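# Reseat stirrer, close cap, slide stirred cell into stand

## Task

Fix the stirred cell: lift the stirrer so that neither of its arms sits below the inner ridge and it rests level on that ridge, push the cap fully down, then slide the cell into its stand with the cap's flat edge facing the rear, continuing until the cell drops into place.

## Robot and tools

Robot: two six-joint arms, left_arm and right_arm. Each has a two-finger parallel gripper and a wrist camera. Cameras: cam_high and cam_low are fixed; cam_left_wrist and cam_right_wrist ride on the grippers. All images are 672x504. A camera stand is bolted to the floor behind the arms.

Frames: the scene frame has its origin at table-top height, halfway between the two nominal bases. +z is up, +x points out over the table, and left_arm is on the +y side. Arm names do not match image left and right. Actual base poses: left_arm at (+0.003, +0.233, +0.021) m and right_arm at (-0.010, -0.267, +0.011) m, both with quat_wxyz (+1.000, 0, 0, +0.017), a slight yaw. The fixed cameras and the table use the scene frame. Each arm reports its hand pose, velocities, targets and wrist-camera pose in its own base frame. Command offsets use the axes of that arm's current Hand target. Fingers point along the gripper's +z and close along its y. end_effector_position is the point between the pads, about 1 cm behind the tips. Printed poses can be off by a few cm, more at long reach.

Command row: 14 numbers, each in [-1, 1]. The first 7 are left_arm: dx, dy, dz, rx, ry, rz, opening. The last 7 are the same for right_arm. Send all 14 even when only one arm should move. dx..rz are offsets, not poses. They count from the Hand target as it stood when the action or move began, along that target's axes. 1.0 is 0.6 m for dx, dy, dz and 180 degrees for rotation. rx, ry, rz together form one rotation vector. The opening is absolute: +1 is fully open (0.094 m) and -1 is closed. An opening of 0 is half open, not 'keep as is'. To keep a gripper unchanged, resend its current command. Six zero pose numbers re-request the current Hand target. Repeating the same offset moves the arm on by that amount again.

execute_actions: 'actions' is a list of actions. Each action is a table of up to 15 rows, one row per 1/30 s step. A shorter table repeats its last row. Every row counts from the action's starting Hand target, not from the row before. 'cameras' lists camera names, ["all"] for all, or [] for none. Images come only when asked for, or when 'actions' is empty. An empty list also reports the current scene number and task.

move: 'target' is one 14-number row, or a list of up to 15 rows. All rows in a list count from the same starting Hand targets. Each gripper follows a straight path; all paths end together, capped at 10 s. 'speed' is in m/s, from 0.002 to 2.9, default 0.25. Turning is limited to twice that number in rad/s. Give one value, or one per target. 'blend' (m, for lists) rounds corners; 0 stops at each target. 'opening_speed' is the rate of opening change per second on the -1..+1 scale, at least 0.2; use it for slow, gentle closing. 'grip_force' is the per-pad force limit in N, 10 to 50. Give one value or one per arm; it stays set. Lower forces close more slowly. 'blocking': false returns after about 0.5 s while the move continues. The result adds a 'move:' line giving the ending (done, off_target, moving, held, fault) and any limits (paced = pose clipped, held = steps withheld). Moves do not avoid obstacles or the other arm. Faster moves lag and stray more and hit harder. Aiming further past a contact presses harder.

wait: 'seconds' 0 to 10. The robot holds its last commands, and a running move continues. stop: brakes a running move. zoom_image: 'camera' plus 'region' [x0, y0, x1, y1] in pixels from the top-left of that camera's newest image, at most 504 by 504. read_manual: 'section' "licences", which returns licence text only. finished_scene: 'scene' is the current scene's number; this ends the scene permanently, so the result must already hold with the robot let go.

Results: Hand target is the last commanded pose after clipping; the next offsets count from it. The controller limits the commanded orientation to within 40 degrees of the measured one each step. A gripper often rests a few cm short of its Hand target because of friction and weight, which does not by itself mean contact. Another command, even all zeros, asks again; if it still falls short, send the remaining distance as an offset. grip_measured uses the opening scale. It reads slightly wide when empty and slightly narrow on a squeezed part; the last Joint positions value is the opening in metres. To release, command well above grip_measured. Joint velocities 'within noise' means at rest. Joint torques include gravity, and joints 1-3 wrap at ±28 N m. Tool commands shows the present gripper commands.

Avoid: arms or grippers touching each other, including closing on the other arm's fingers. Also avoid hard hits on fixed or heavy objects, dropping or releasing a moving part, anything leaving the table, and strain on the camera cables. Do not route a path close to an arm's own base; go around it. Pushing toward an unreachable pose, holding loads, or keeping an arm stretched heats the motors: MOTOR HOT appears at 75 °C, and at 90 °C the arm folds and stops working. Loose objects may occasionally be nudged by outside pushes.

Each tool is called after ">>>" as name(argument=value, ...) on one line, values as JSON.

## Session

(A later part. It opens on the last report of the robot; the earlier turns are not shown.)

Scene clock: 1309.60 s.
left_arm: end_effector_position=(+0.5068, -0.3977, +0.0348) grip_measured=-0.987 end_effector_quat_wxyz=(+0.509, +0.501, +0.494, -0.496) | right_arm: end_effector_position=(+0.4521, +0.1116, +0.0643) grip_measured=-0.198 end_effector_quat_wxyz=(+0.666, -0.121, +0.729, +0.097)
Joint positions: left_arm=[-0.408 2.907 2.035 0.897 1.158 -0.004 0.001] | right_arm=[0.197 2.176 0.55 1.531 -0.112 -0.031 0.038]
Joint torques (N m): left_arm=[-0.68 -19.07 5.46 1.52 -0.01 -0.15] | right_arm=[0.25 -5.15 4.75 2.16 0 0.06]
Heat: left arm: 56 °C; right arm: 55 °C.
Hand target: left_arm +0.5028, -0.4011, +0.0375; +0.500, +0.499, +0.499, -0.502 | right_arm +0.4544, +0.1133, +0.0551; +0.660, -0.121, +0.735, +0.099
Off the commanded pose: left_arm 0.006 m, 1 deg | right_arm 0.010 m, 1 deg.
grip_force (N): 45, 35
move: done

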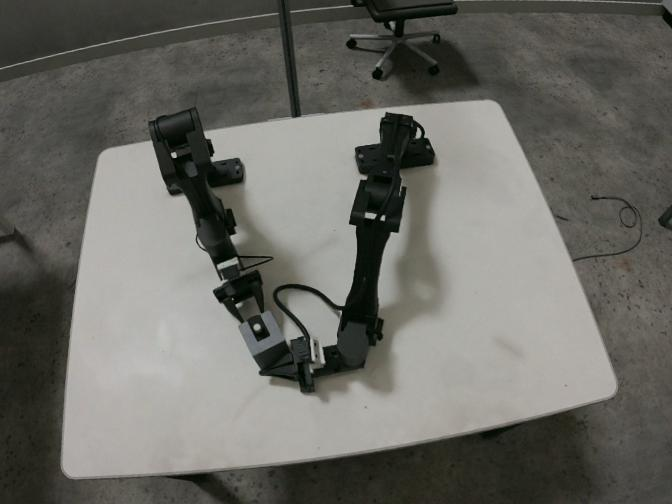

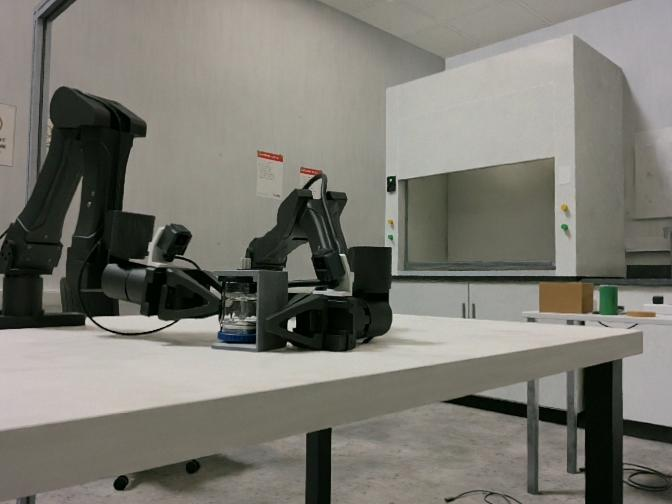

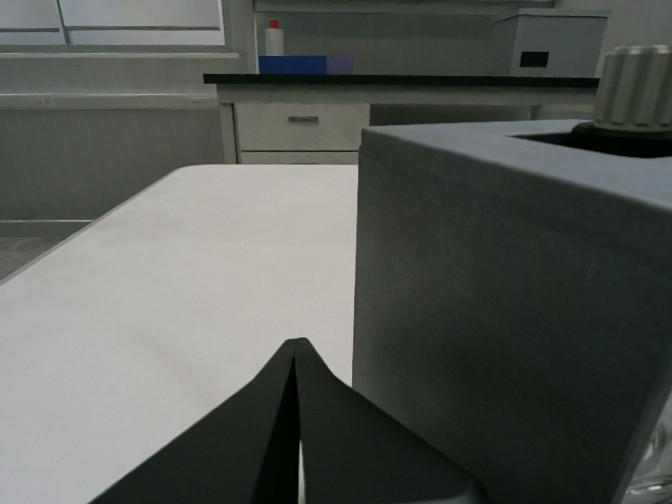

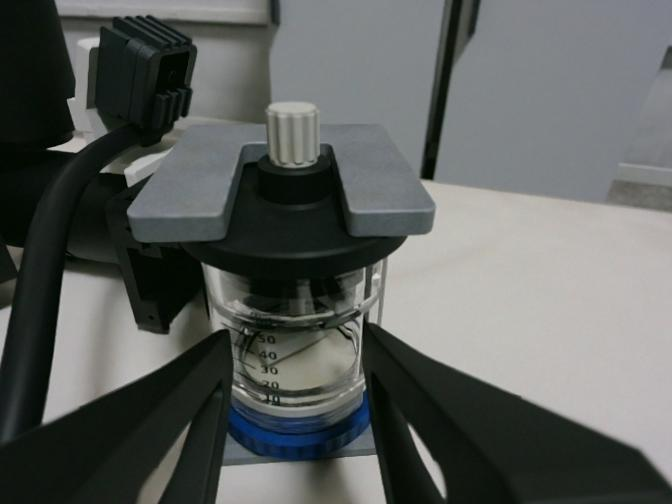

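>>> move(target=[[0,-0.004,0,0,0,0,-1,0,0,-0.02,0,0,0,-0.2],[0,-0.004,0,0,0,0,-1,0.025,0,-0.02,0,0,0,-0.2],[0,-0.004,0,0,0,0,-1,0.02,0,0.012,0,0,0,-0.2]], speed=0.05, cameras=["all"])

>>> zoom_image(camera="cam_high", region=[210, 270, 350, 420])

>>> zoom_image(camera="cam_low", region=[170, 255, 310, 360])

Scene clock: 1317.33 s.
left_arm: end_effector_position=(+0.5060, -0.3974, +0.0342) grip_measured=-0.987 end_effector_quat_wxyz=(+0.516, +0.501, +0.490, -0.492) | right_arm: end_effector_position=(+0.4574, +0.1126, +0.0442) grip_measured=-0.198 end_effector_quat_wxyz=(+0.655, -0.122, +0.740, +0.096)
Joint positions: left_arm=[-0.409 2.907 2.021 0.926 1.149 -0.004 0.001] | right_arm=[0.197 2.245 0.586 1.533 -0.112 -0.031 0.038]
Joint torques (N m): left_arm=[-0.73 -19.71 4.92 1.34 0.08 -0.18] | right_arm=[0.43 -5.45 4.57 2.49 0.02 0.06]
Heat: left arm: 60 °C; right arm: 55 °C.
Hand target: left_arm +0.5005, -0.4010, +0.0375; +0.500, +0.499, +0.499, -0.502 | right_arm +0.4599, +0.1150, +0.0423; +0.659, -0.121, +0.735, +0.099
Off the commanded pose: left_arm 0.007 m, 2 deg | right_arm 0.004 m, 1 deg.
grip_force (N): 45, 35
move: done

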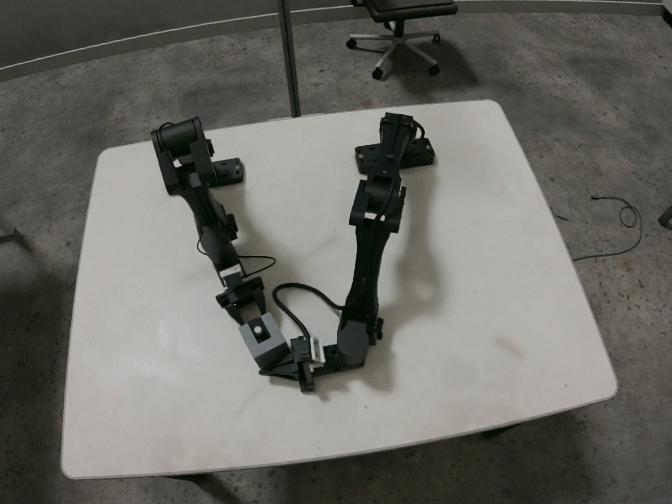

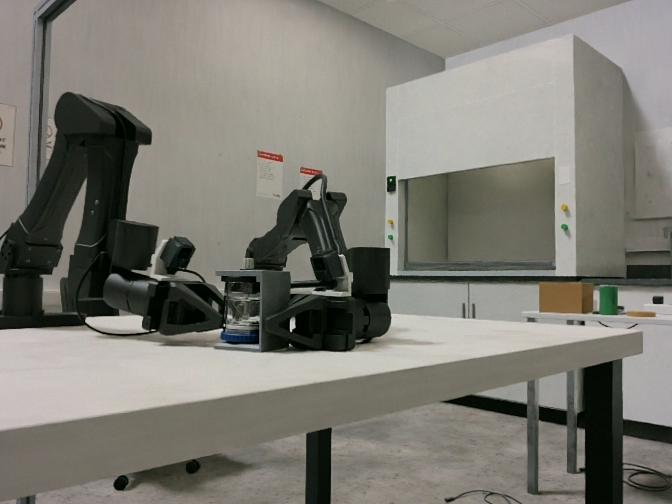

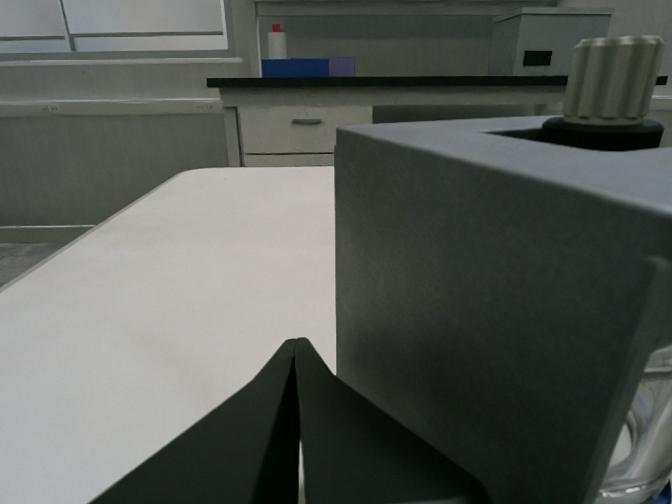

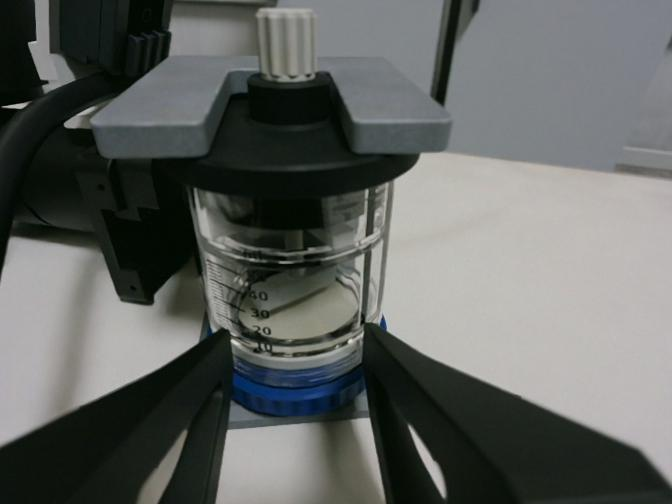

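Scaled by 3.360 from the camera's 672x504 image, which has a finer 960x720 frame.

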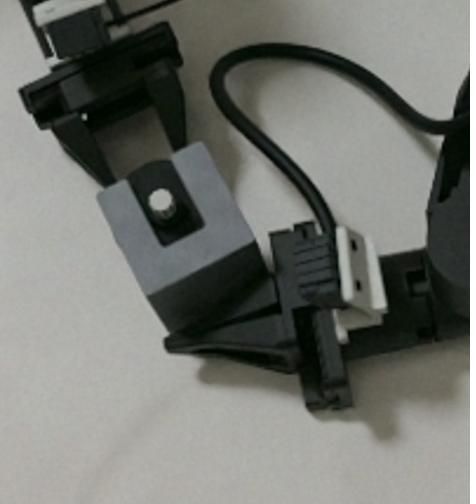

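Scaled by 3.600 from the camera's 672x504 image, which has a finer 960x720 frame.

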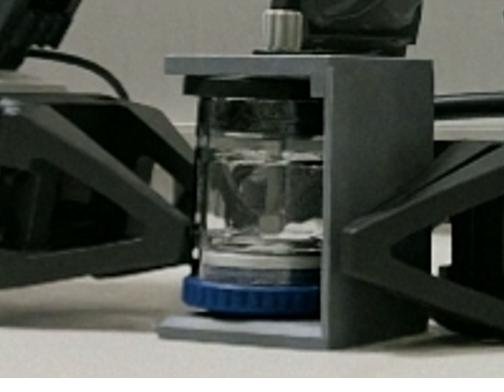

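>>> move(target=[0,0,0,0,0,0,-1,0,0,0.02,0,0,0,-0.2], speed=0.04, cameras=["cam_right_wrist","cam_low","cam_left_wrist","cam_high"])

>>> zoom_image(camera="cam_low", region=[170, 255, 310, 360])

>>> zoom_image(camera="cam_high", region=[210, 270, 350, 420])

Scene clock: 1321.30 s.
left_arm: end_effector_position=(+0.5061, -0.3974, +0.0342) grip_measured=-0.987 end_effector_quat_wxyz=(+0.516, +0.501, +0.491, -0.492) | right_arm: end_effector_position=(+0.4684, +0.1158, +0.0487) grip_measured=-0.198 end_effector_quat_wxyz=(+0.663, -0.122, +0.732, +0.097)
Joint positions: left_arm=[-0.409 2.907 2.021 0.926 1.149 -0.004 0.001] | right_arm=[0.198 2.261 0.632 1.528 -0.112 -0.031 0.038]
Joint torques (N m): left_arm=[-0.73 -19.71 4.88 1.37 0.09 -0.19] | right_arm=[0.59 -5.74 5.03 2.19 0.06 0.06]
Heat: left arm: 62 °C; right arm: 55 °C.
Hand target: left_arm +0.5005, -0.4010, +0.0375; +0.500, +0.499, +0.499, -0.502 | right_arm +0.4713, +0.1186, +0.0409; +0.659, -0.121, +0.735, +0.099
Off the commanded pose: left_arm 0.007 m, 2 deg | right_arm 0.009 m, 1 deg.
grip_force (N): 45, 35
move: done

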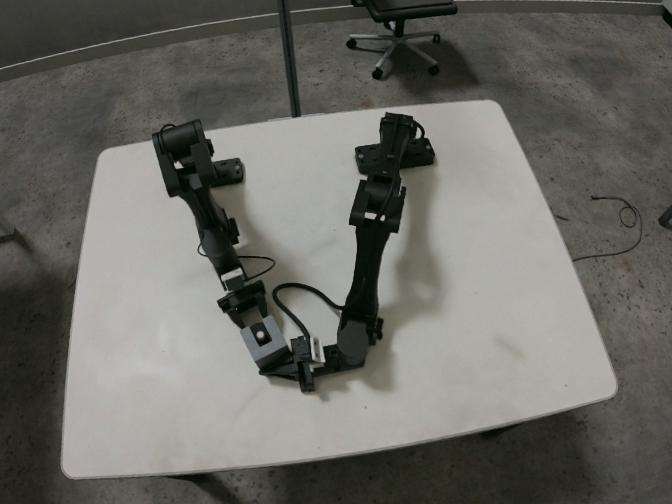

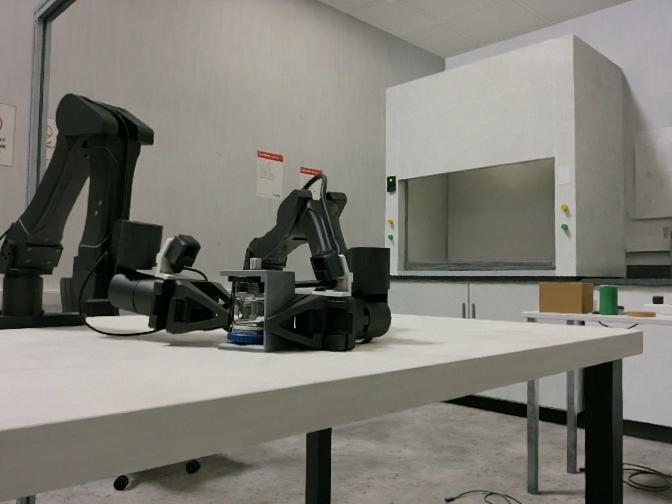

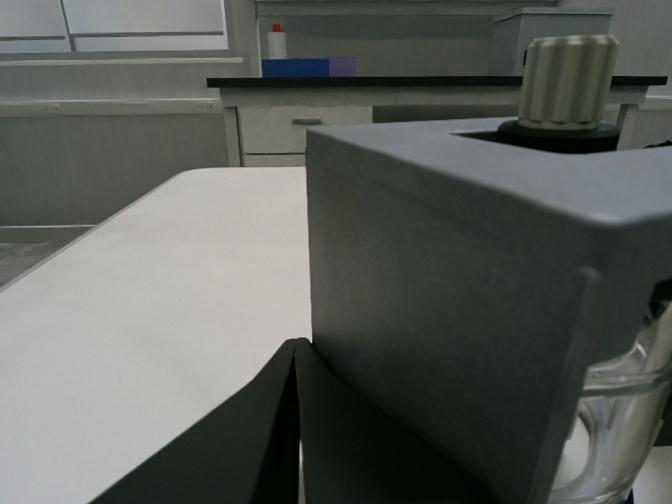

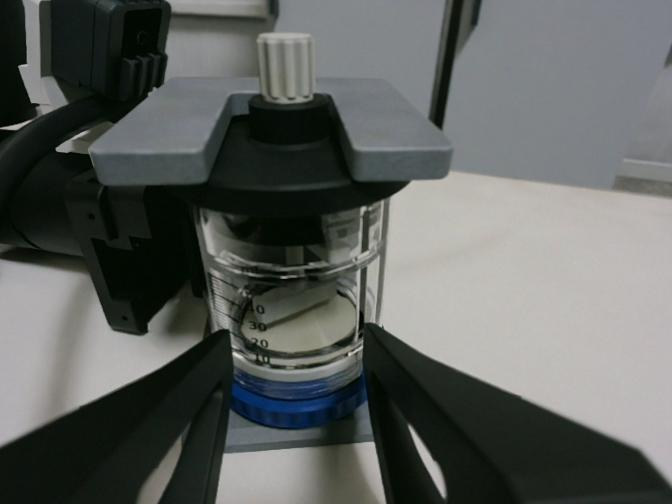

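Scaled by 3.600 from the camera's 672x504 image, which has a finer 960x720 frame.

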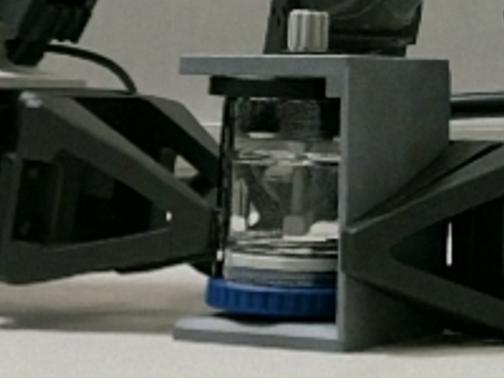

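Scaled by 3.360 from the camera's 672x504 image, which has a finer 960x720 frame.

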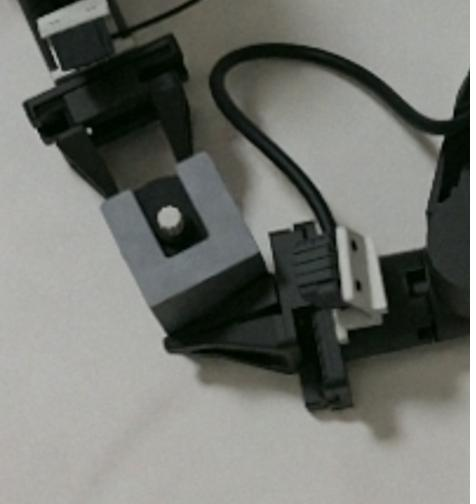

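>>> move(target=[0,0,0,0,0,0,-1,0.003,0,0.012,0,0,0,-0.2], speed=0.04, cameras=["cam_right_wrist","cam_low","cam_high"])

>>> zoom_image(camera="cam_low", region=[170, 255, 310, 360])

>>> zoom_image(camera="cam_high", region=[230, 300, 310, 380])

Scene clock: 1327.90 s.
left_arm: end_effector_position=(+0.5066, -0.3974, +0.0343) grip_measured=-0.987 end_effector_quat_wxyz=(+0.516, +0.500, +0.491, -0.492) | right_arm: end_effector_position=(+0.4743, +0.1179, +0.0481) grip_measured=-0.198 end_effector_quat_wxyz=(+0.666, -0.123, +0.730, +0.098)
Joint positions: left_arm=[-0.409 2.907 2.021 0.926 1.146 -0.004 0.001] | right_arm=[0.2 2.277 0.659 1.523 -0.112 -0.031 0.038]
Joint torques (N m): left_arm=[-0.77 -19.79 4.92 1.36 0.11 -0.17] | right_arm=[0.65 -5.72 5.45 2.1 0.07 0.06]
Heat: left arm: 65 °C; right arm: 55 °C.
Hand target: left_arm +0.5005, -0.4010, +0.0374; +0.500, +0.499, +0.499, -0.502 | right_arm +0.4780, +0.1207, +0.0385; +0.660, -0.121, +0.735, +0.099
Off the commanded pose: left_arm 0.008 m, 2 deg | right_arm 0.011 m, 1 deg.
grip_force (N): 45, 35
move: off_target (right_arm)
Images, in order (width x height): cam_high 672x504, cam_low 672x504, cam_right_wrist 672x504.

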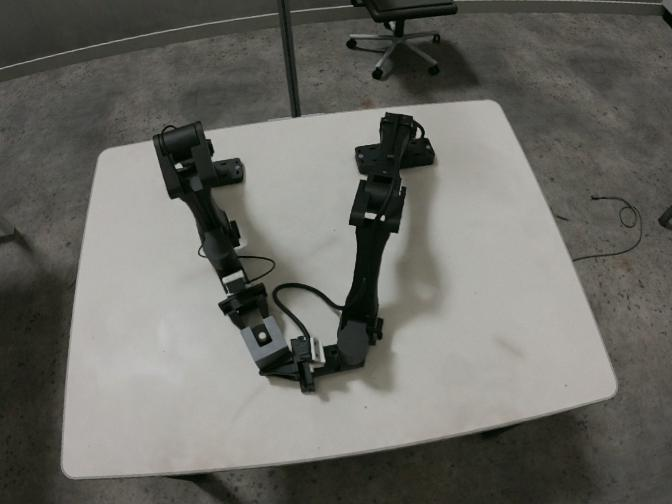

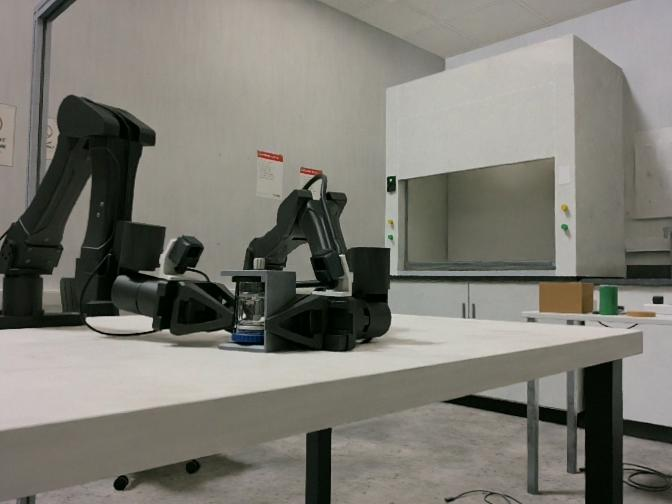

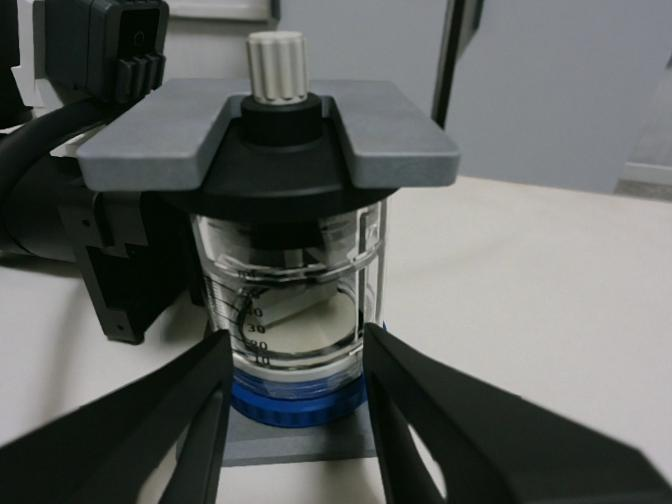

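Scaled by 3.600 from the camera's 672x504 image, which has a finer 960x720 frame.

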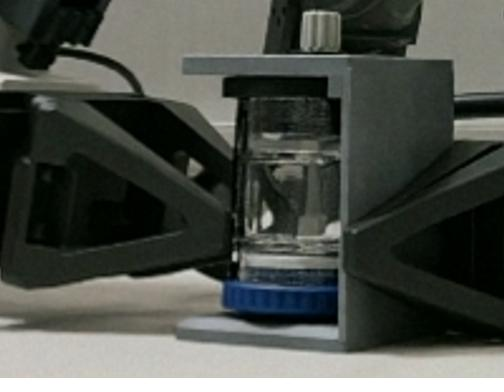

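Scaled by 6.300 from the camera's 672x504 image, which has a finer 960x720 frame.

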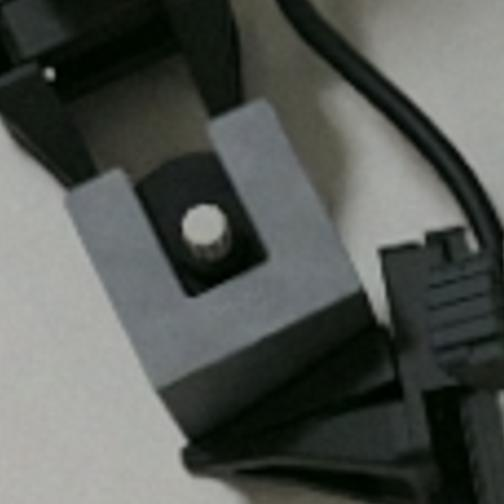

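>>> move(target=[0,0,0,0,0,0,-1,0.003,0.004,0.012,0,0,0,-0.2], speed=0.04, cameras=["cam_right_wrist","cam_low"])

>>> zoom_image(camera="cam_low", region=[170, 255, 310, 360])

Scene clock: 1341.07 s.
left_arm: end_effector_position=(+0.5124, -0.3961, +0.0344) grip_measured=-0.987 end_effector_quat_wxyz=(+0.524, +0.492, +0.499, -0.484) | right_arm: end_effector_position=(+0.4794, +0.1207, +0.0471) grip_measured=-0.198 end_effector_quat_wxyz=(+0.668, -0.122, +0.728, +0.096)
Joint positions: left_arm=[-0.406 2.907 2.021 0.926 1.119 -0.004 0.001] | right_arm=[0.208 2.294 0.684 1.52 -0.101 -0.031 0.038]
Joint torques (N m): left_arm=[-0.98 -19.59 5.12 1.37 0.45 -0.19] | right_arm=[0.79 -5.83 5.89 2 0.06 0.09]
Heat: left arm: 68 °C; right arm: 53 °C.
Hand target: left_arm +0.5004, -0.4010, +0.0374; +0.500, +0.499, +0.499, -0.502 | right_arm +0.4838, +0.1251, +0.0357; +0.659, -0.121, +0.735, +0.099
Off the commanded pose: left_arm 0.013 m, 3 deg | right_arm 0.013 m, 1 deg.
grip_force (N): 45, 35
move: off_target (left_arm, right_arm)
Images, in order (width x height): cam_low 672x504, cam_right_wrist 672x504.

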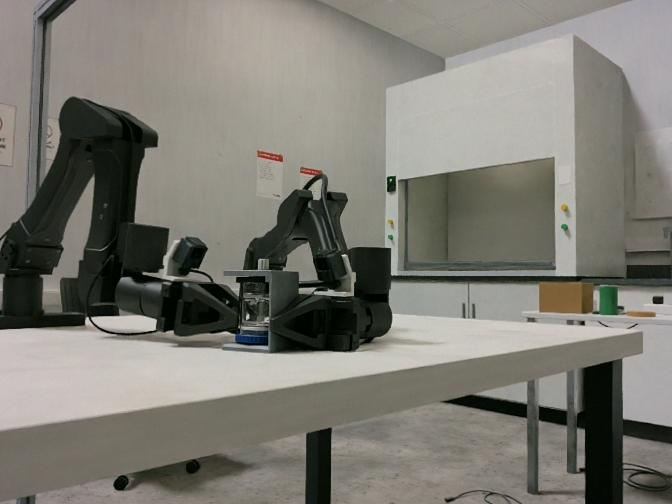

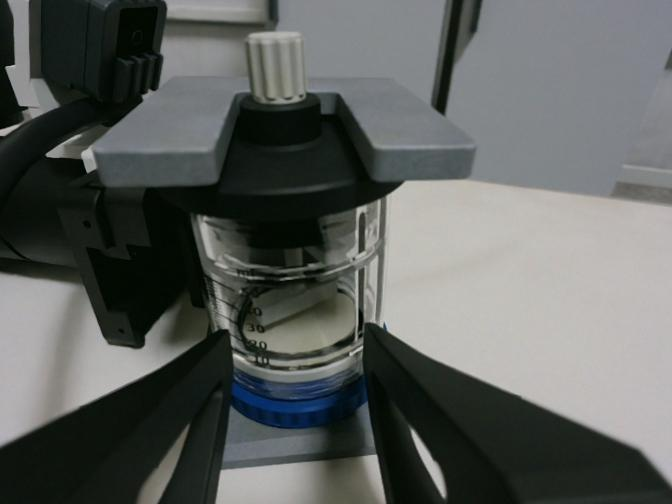

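Scaled by 3.600 from the camera's 672x504 image, which has a finer 960x720 frame.

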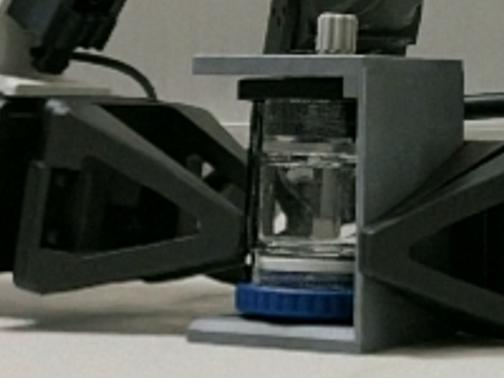

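>>> zoom_image(camera="cam_low", region=[220, 260, 290, 300])

>>> zoom_image(camera="cam_low", region=[215, 320, 285, 360])

Scaled by 7.200 from the camera's 672x504 image, which has a finer 960x720 frame.

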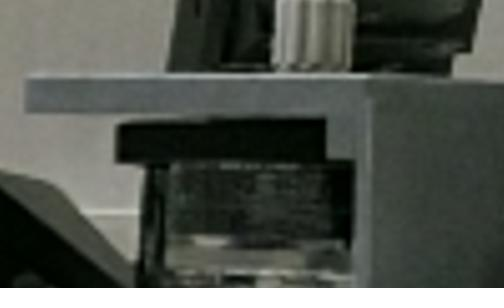

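Scaled by 7.200 from the camera's 672x504 image, which has a finer 960x720 frame.

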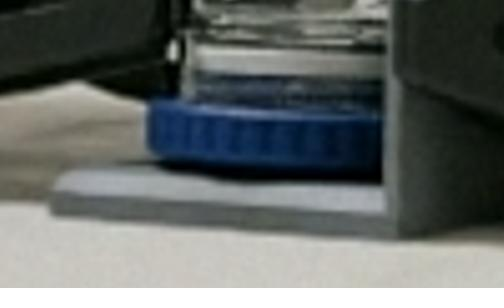

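>>> move(target=[[0,0.05,0,0,0,0,-1,0,0,-0.07,0,0,0,-0.2],[-0.1,0.05,-0.25,0,0,0,-1,0,0,-0.07,0,0,0,0.75],[-0.1,-0.20,-0.42,0,0,0,-1,0,0,-0.07,0,0,0,0.75]], speed=0.15, blend=[0,0.02,0], cameras=["all"])

>>> zoom_image(camera="cam_right_wrist", region=[100, 20, 500, 420])

Scene clock: 1374.87 s.
left_arm: end_effector_position=(+0.3864, -0.1491, +0.0836) grip_measured=-0.987 end_effector_quat_wxyz=(+0.512, +0.463, +0.536, -0.486) | right_arm: end_effector_position=(+0.4469, +0.1142, +0.0278) grip_measured=+0.747 end_effector_quat_wxyz=(+0.637, -0.123, +0.755, +0.097)
Joint positions: left_arm=[0.08 2.249 0.914 1.108 1.551 0.18 0.001] | right_arm=[0.208 2.264 0.557 1.535 -0.103 -0.028 0.082]
Joint torques (N m): left_arm=[0.13 -15.06 3.71 1.53 0.46 0.04] | right_arm=[-0.46 -8.34 1.46 2.72 -0.06 0.01]
Heat: left arm: 70 °C; right arm: 52 °C.
Hand target: left_arm +0.3810, -0.1486, +0.0969; +0.500, +0.499, +0.499, -0.502 | right_arm +0.4441, +0.1123, +0.0405; +0.660, -0.121, +0.735, +0.099
Off the commanded pose: left_arm 0.014 m, 6 deg | right_arm 0.013 m, 3 deg.
joint sent to its limit (left arm) — joint 5 (wrist yaw), upper limit. The joint targets are off in orientation, not in position.
joint sent to its limit (right arm) — joint 4 (wrist pitch), upper limit. The joint targets still meet the commanded pose.
grip_force (N): 45, 35
move: off_target (left_arm, right_arm); blend cut to 0 m at target 2; target 2's new opening was sent with right_arm's hand 0.013 m and 3 deg from that target

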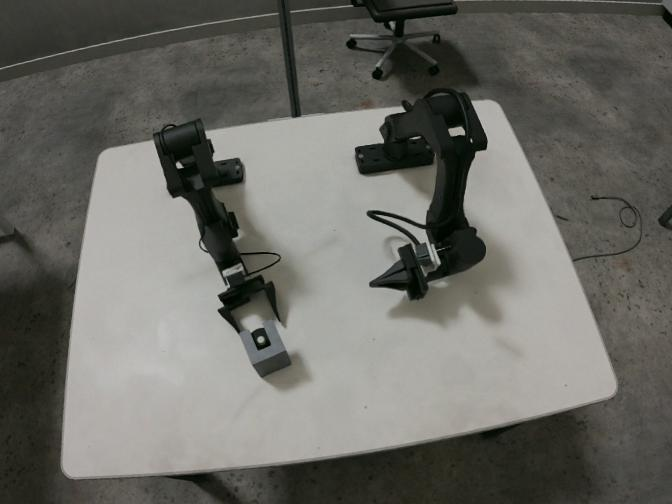

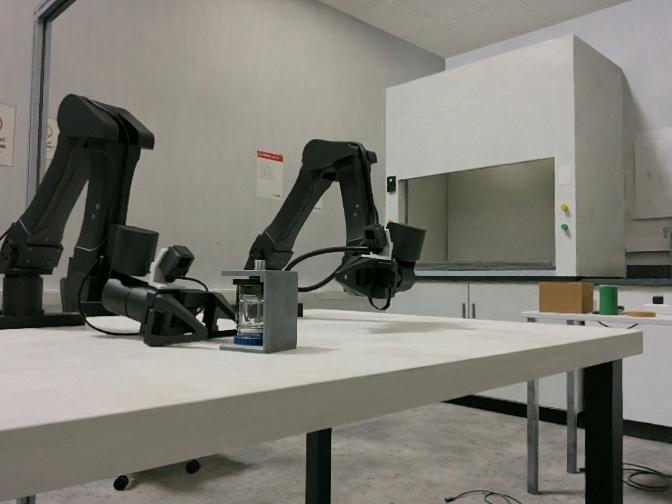

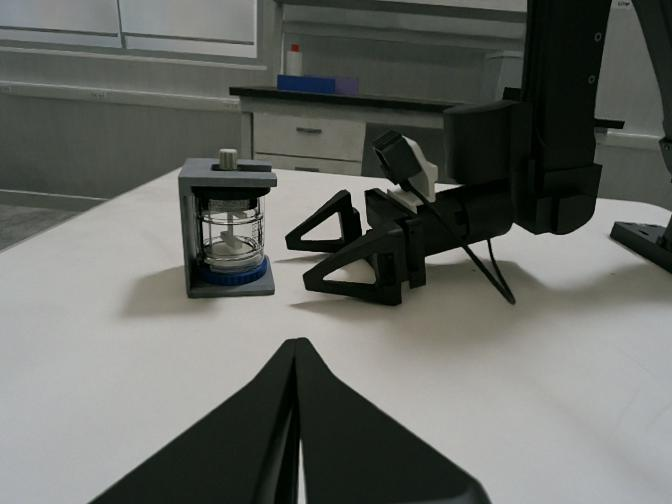

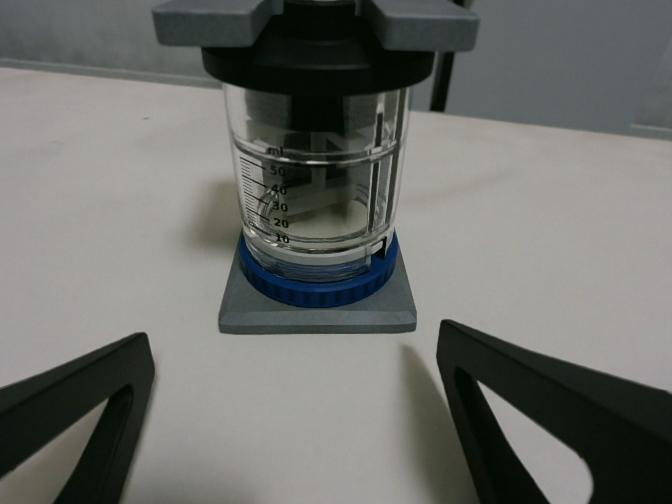

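Scaled by 1.260 from the camera's 672x504 image, which has a finer 960x720 frame.

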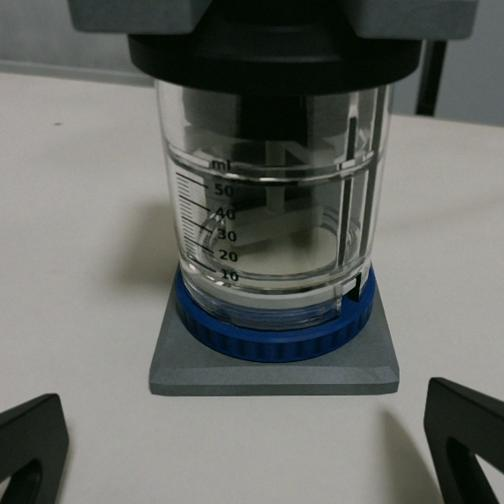

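>>> zoom_image(camera="cam_left_wrist", region=[160, 130, 300, 320])

>>> zoom_image(camera="cam_low", region=[210, 250, 310, 360])

>>> zoom_image(camera="cam_high", region=[210, 300, 310, 390])

>>> zoom_image(camera="cam_right_wrist", region=[200, 220, 440, 350])

Scaled by 2.653 from the camera's 672x504 image, which has a finer 960x720 frame.

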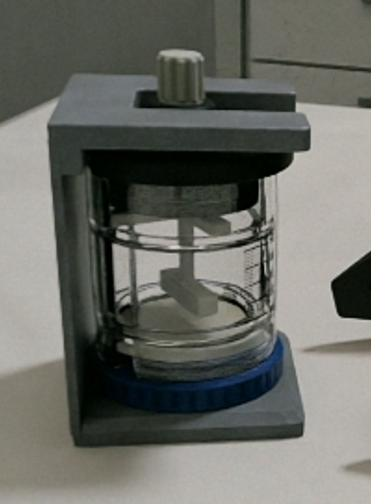

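Scaled by 4.582 from the camera's 672x504 image, which has a finer 960x720 frame.

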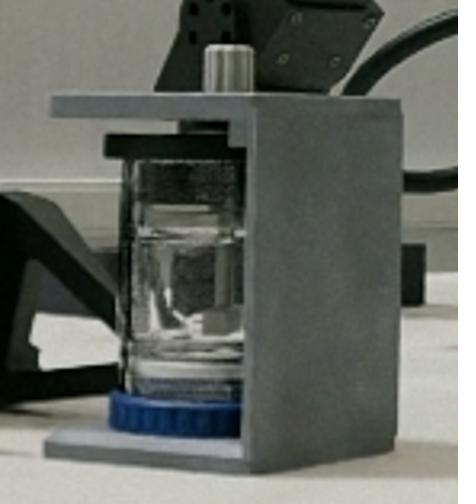

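Scaled by 5.040 from the camera's 672x504 image, which has a finer 960x720 frame.

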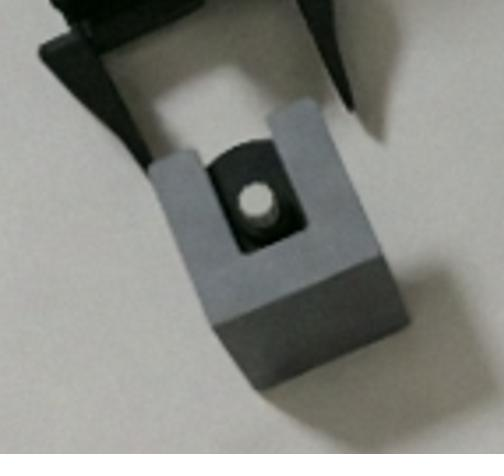

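Scaled by 2.100 from the camera's 672x504 image, which has a finer 960x720 frame.

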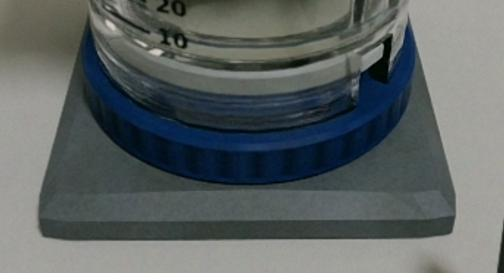

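>>> move(target=[0,0,-0.05,0,0,0,-1,-0.03,0,-0.06,0,0,0,0.75], speed=0.1, cameras=["cam_left_wrist","cam_right_wrist"])

>>> zoom_image(camera="cam_right_wrist", region=[180, 20, 460, 300])

>>> zoom_image(camera="cam_left_wrist", region=[150, 120, 310, 320])

Scene clock: 1386.47 s.
left_arm: end_effector_position=(+0.3866, -0.1185, +0.0840) grip_measured=-0.987 end_effector_quat_wxyz=(+0.532, +0.442, +0.554, -0.463) | right_arm: end_effector_position=(+0.4107, +0.1030, +0.0406) grip_measured=+0.748 end_effector_quat_wxyz=(+0.625, -0.122, +0.765, +0.096)
Joint positions: left_arm=[0.162 2.222 0.865 1.111 1.551 0.201 0.001] | right_arm=[0.195 2.129 0.392 1.535 -0.114 -0.029 0.082]
Joint torques (N m): left_arm=[0.1 -14.65 3.62 1.5 0.47 0.05] | right_arm=[-0.49 -8.51 2.07 2.71 -0.08 -0.02]
Heat: left arm: 62 °C; right arm: 54 °C.
Hand target: left_arm +0.3810, -0.1186, +0.0968; +0.500, +0.499, +0.499, -0.502 | right_arm +0.4119, +0.1022, +0.0622; +0.659, -0.121, +0.735, +0.099
Off the commanded pose: left_arm 0.014 m, 11 deg | right_arm 0.022 m, 5 deg.
joint sent to its limit (left arm) — joint 5 (wrist yaw), upper limit. The joint targets are off in orientation, not in position.
joint sent to its limit (right arm) — joint 4 (wrist pitch), upper limit. The joint targets still meet the commanded pose.
grip_force (N): 45, 35
move: off_target (left_arm, right_arm)
Images, in order (width x height): cam_left_wrist 672x504, cam_right_wrist 672x504.

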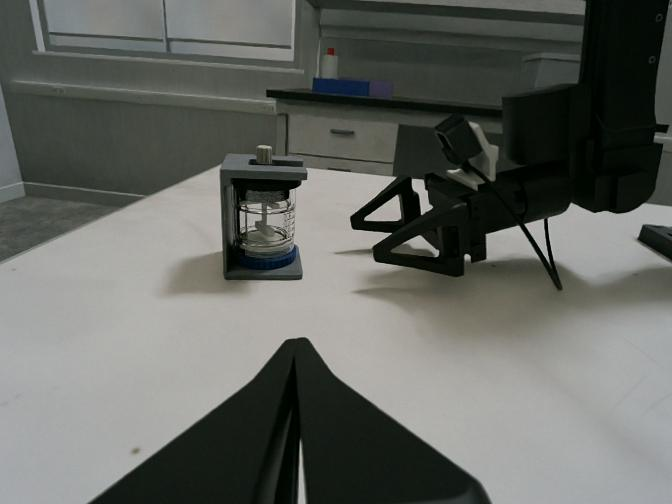

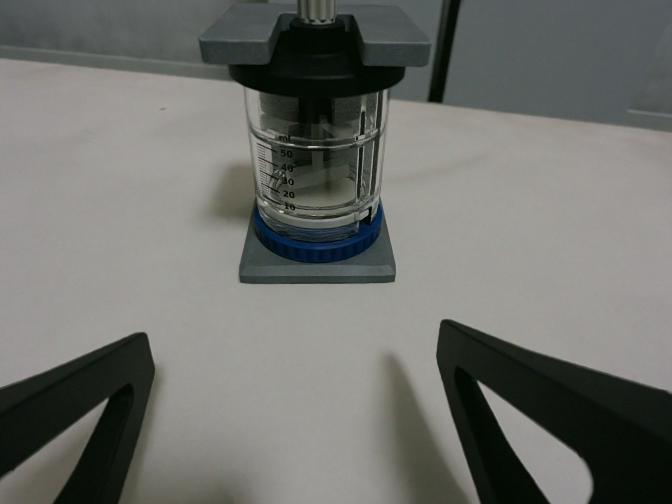

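Scaled by 1.800 from the camera's 672x504 image, which has a finer 960x720 frame.

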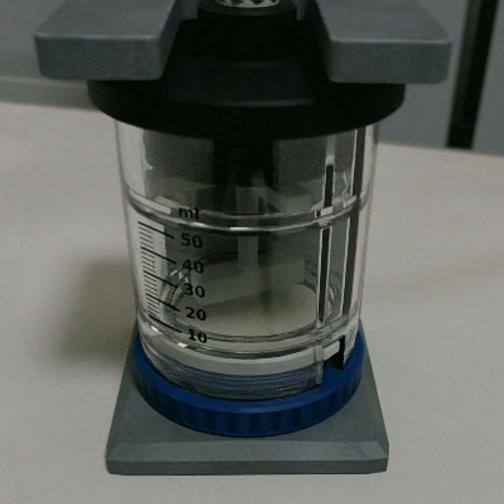

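Scaled by 2.520 from the camera's 672x504 image, which has a finer 960x720 frame.

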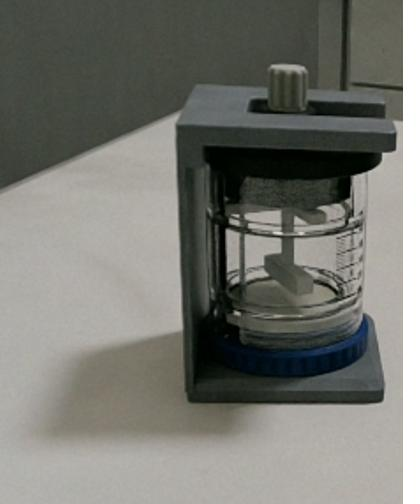

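>>> finished_scene(scene=1)

The scene is finished: the task was done.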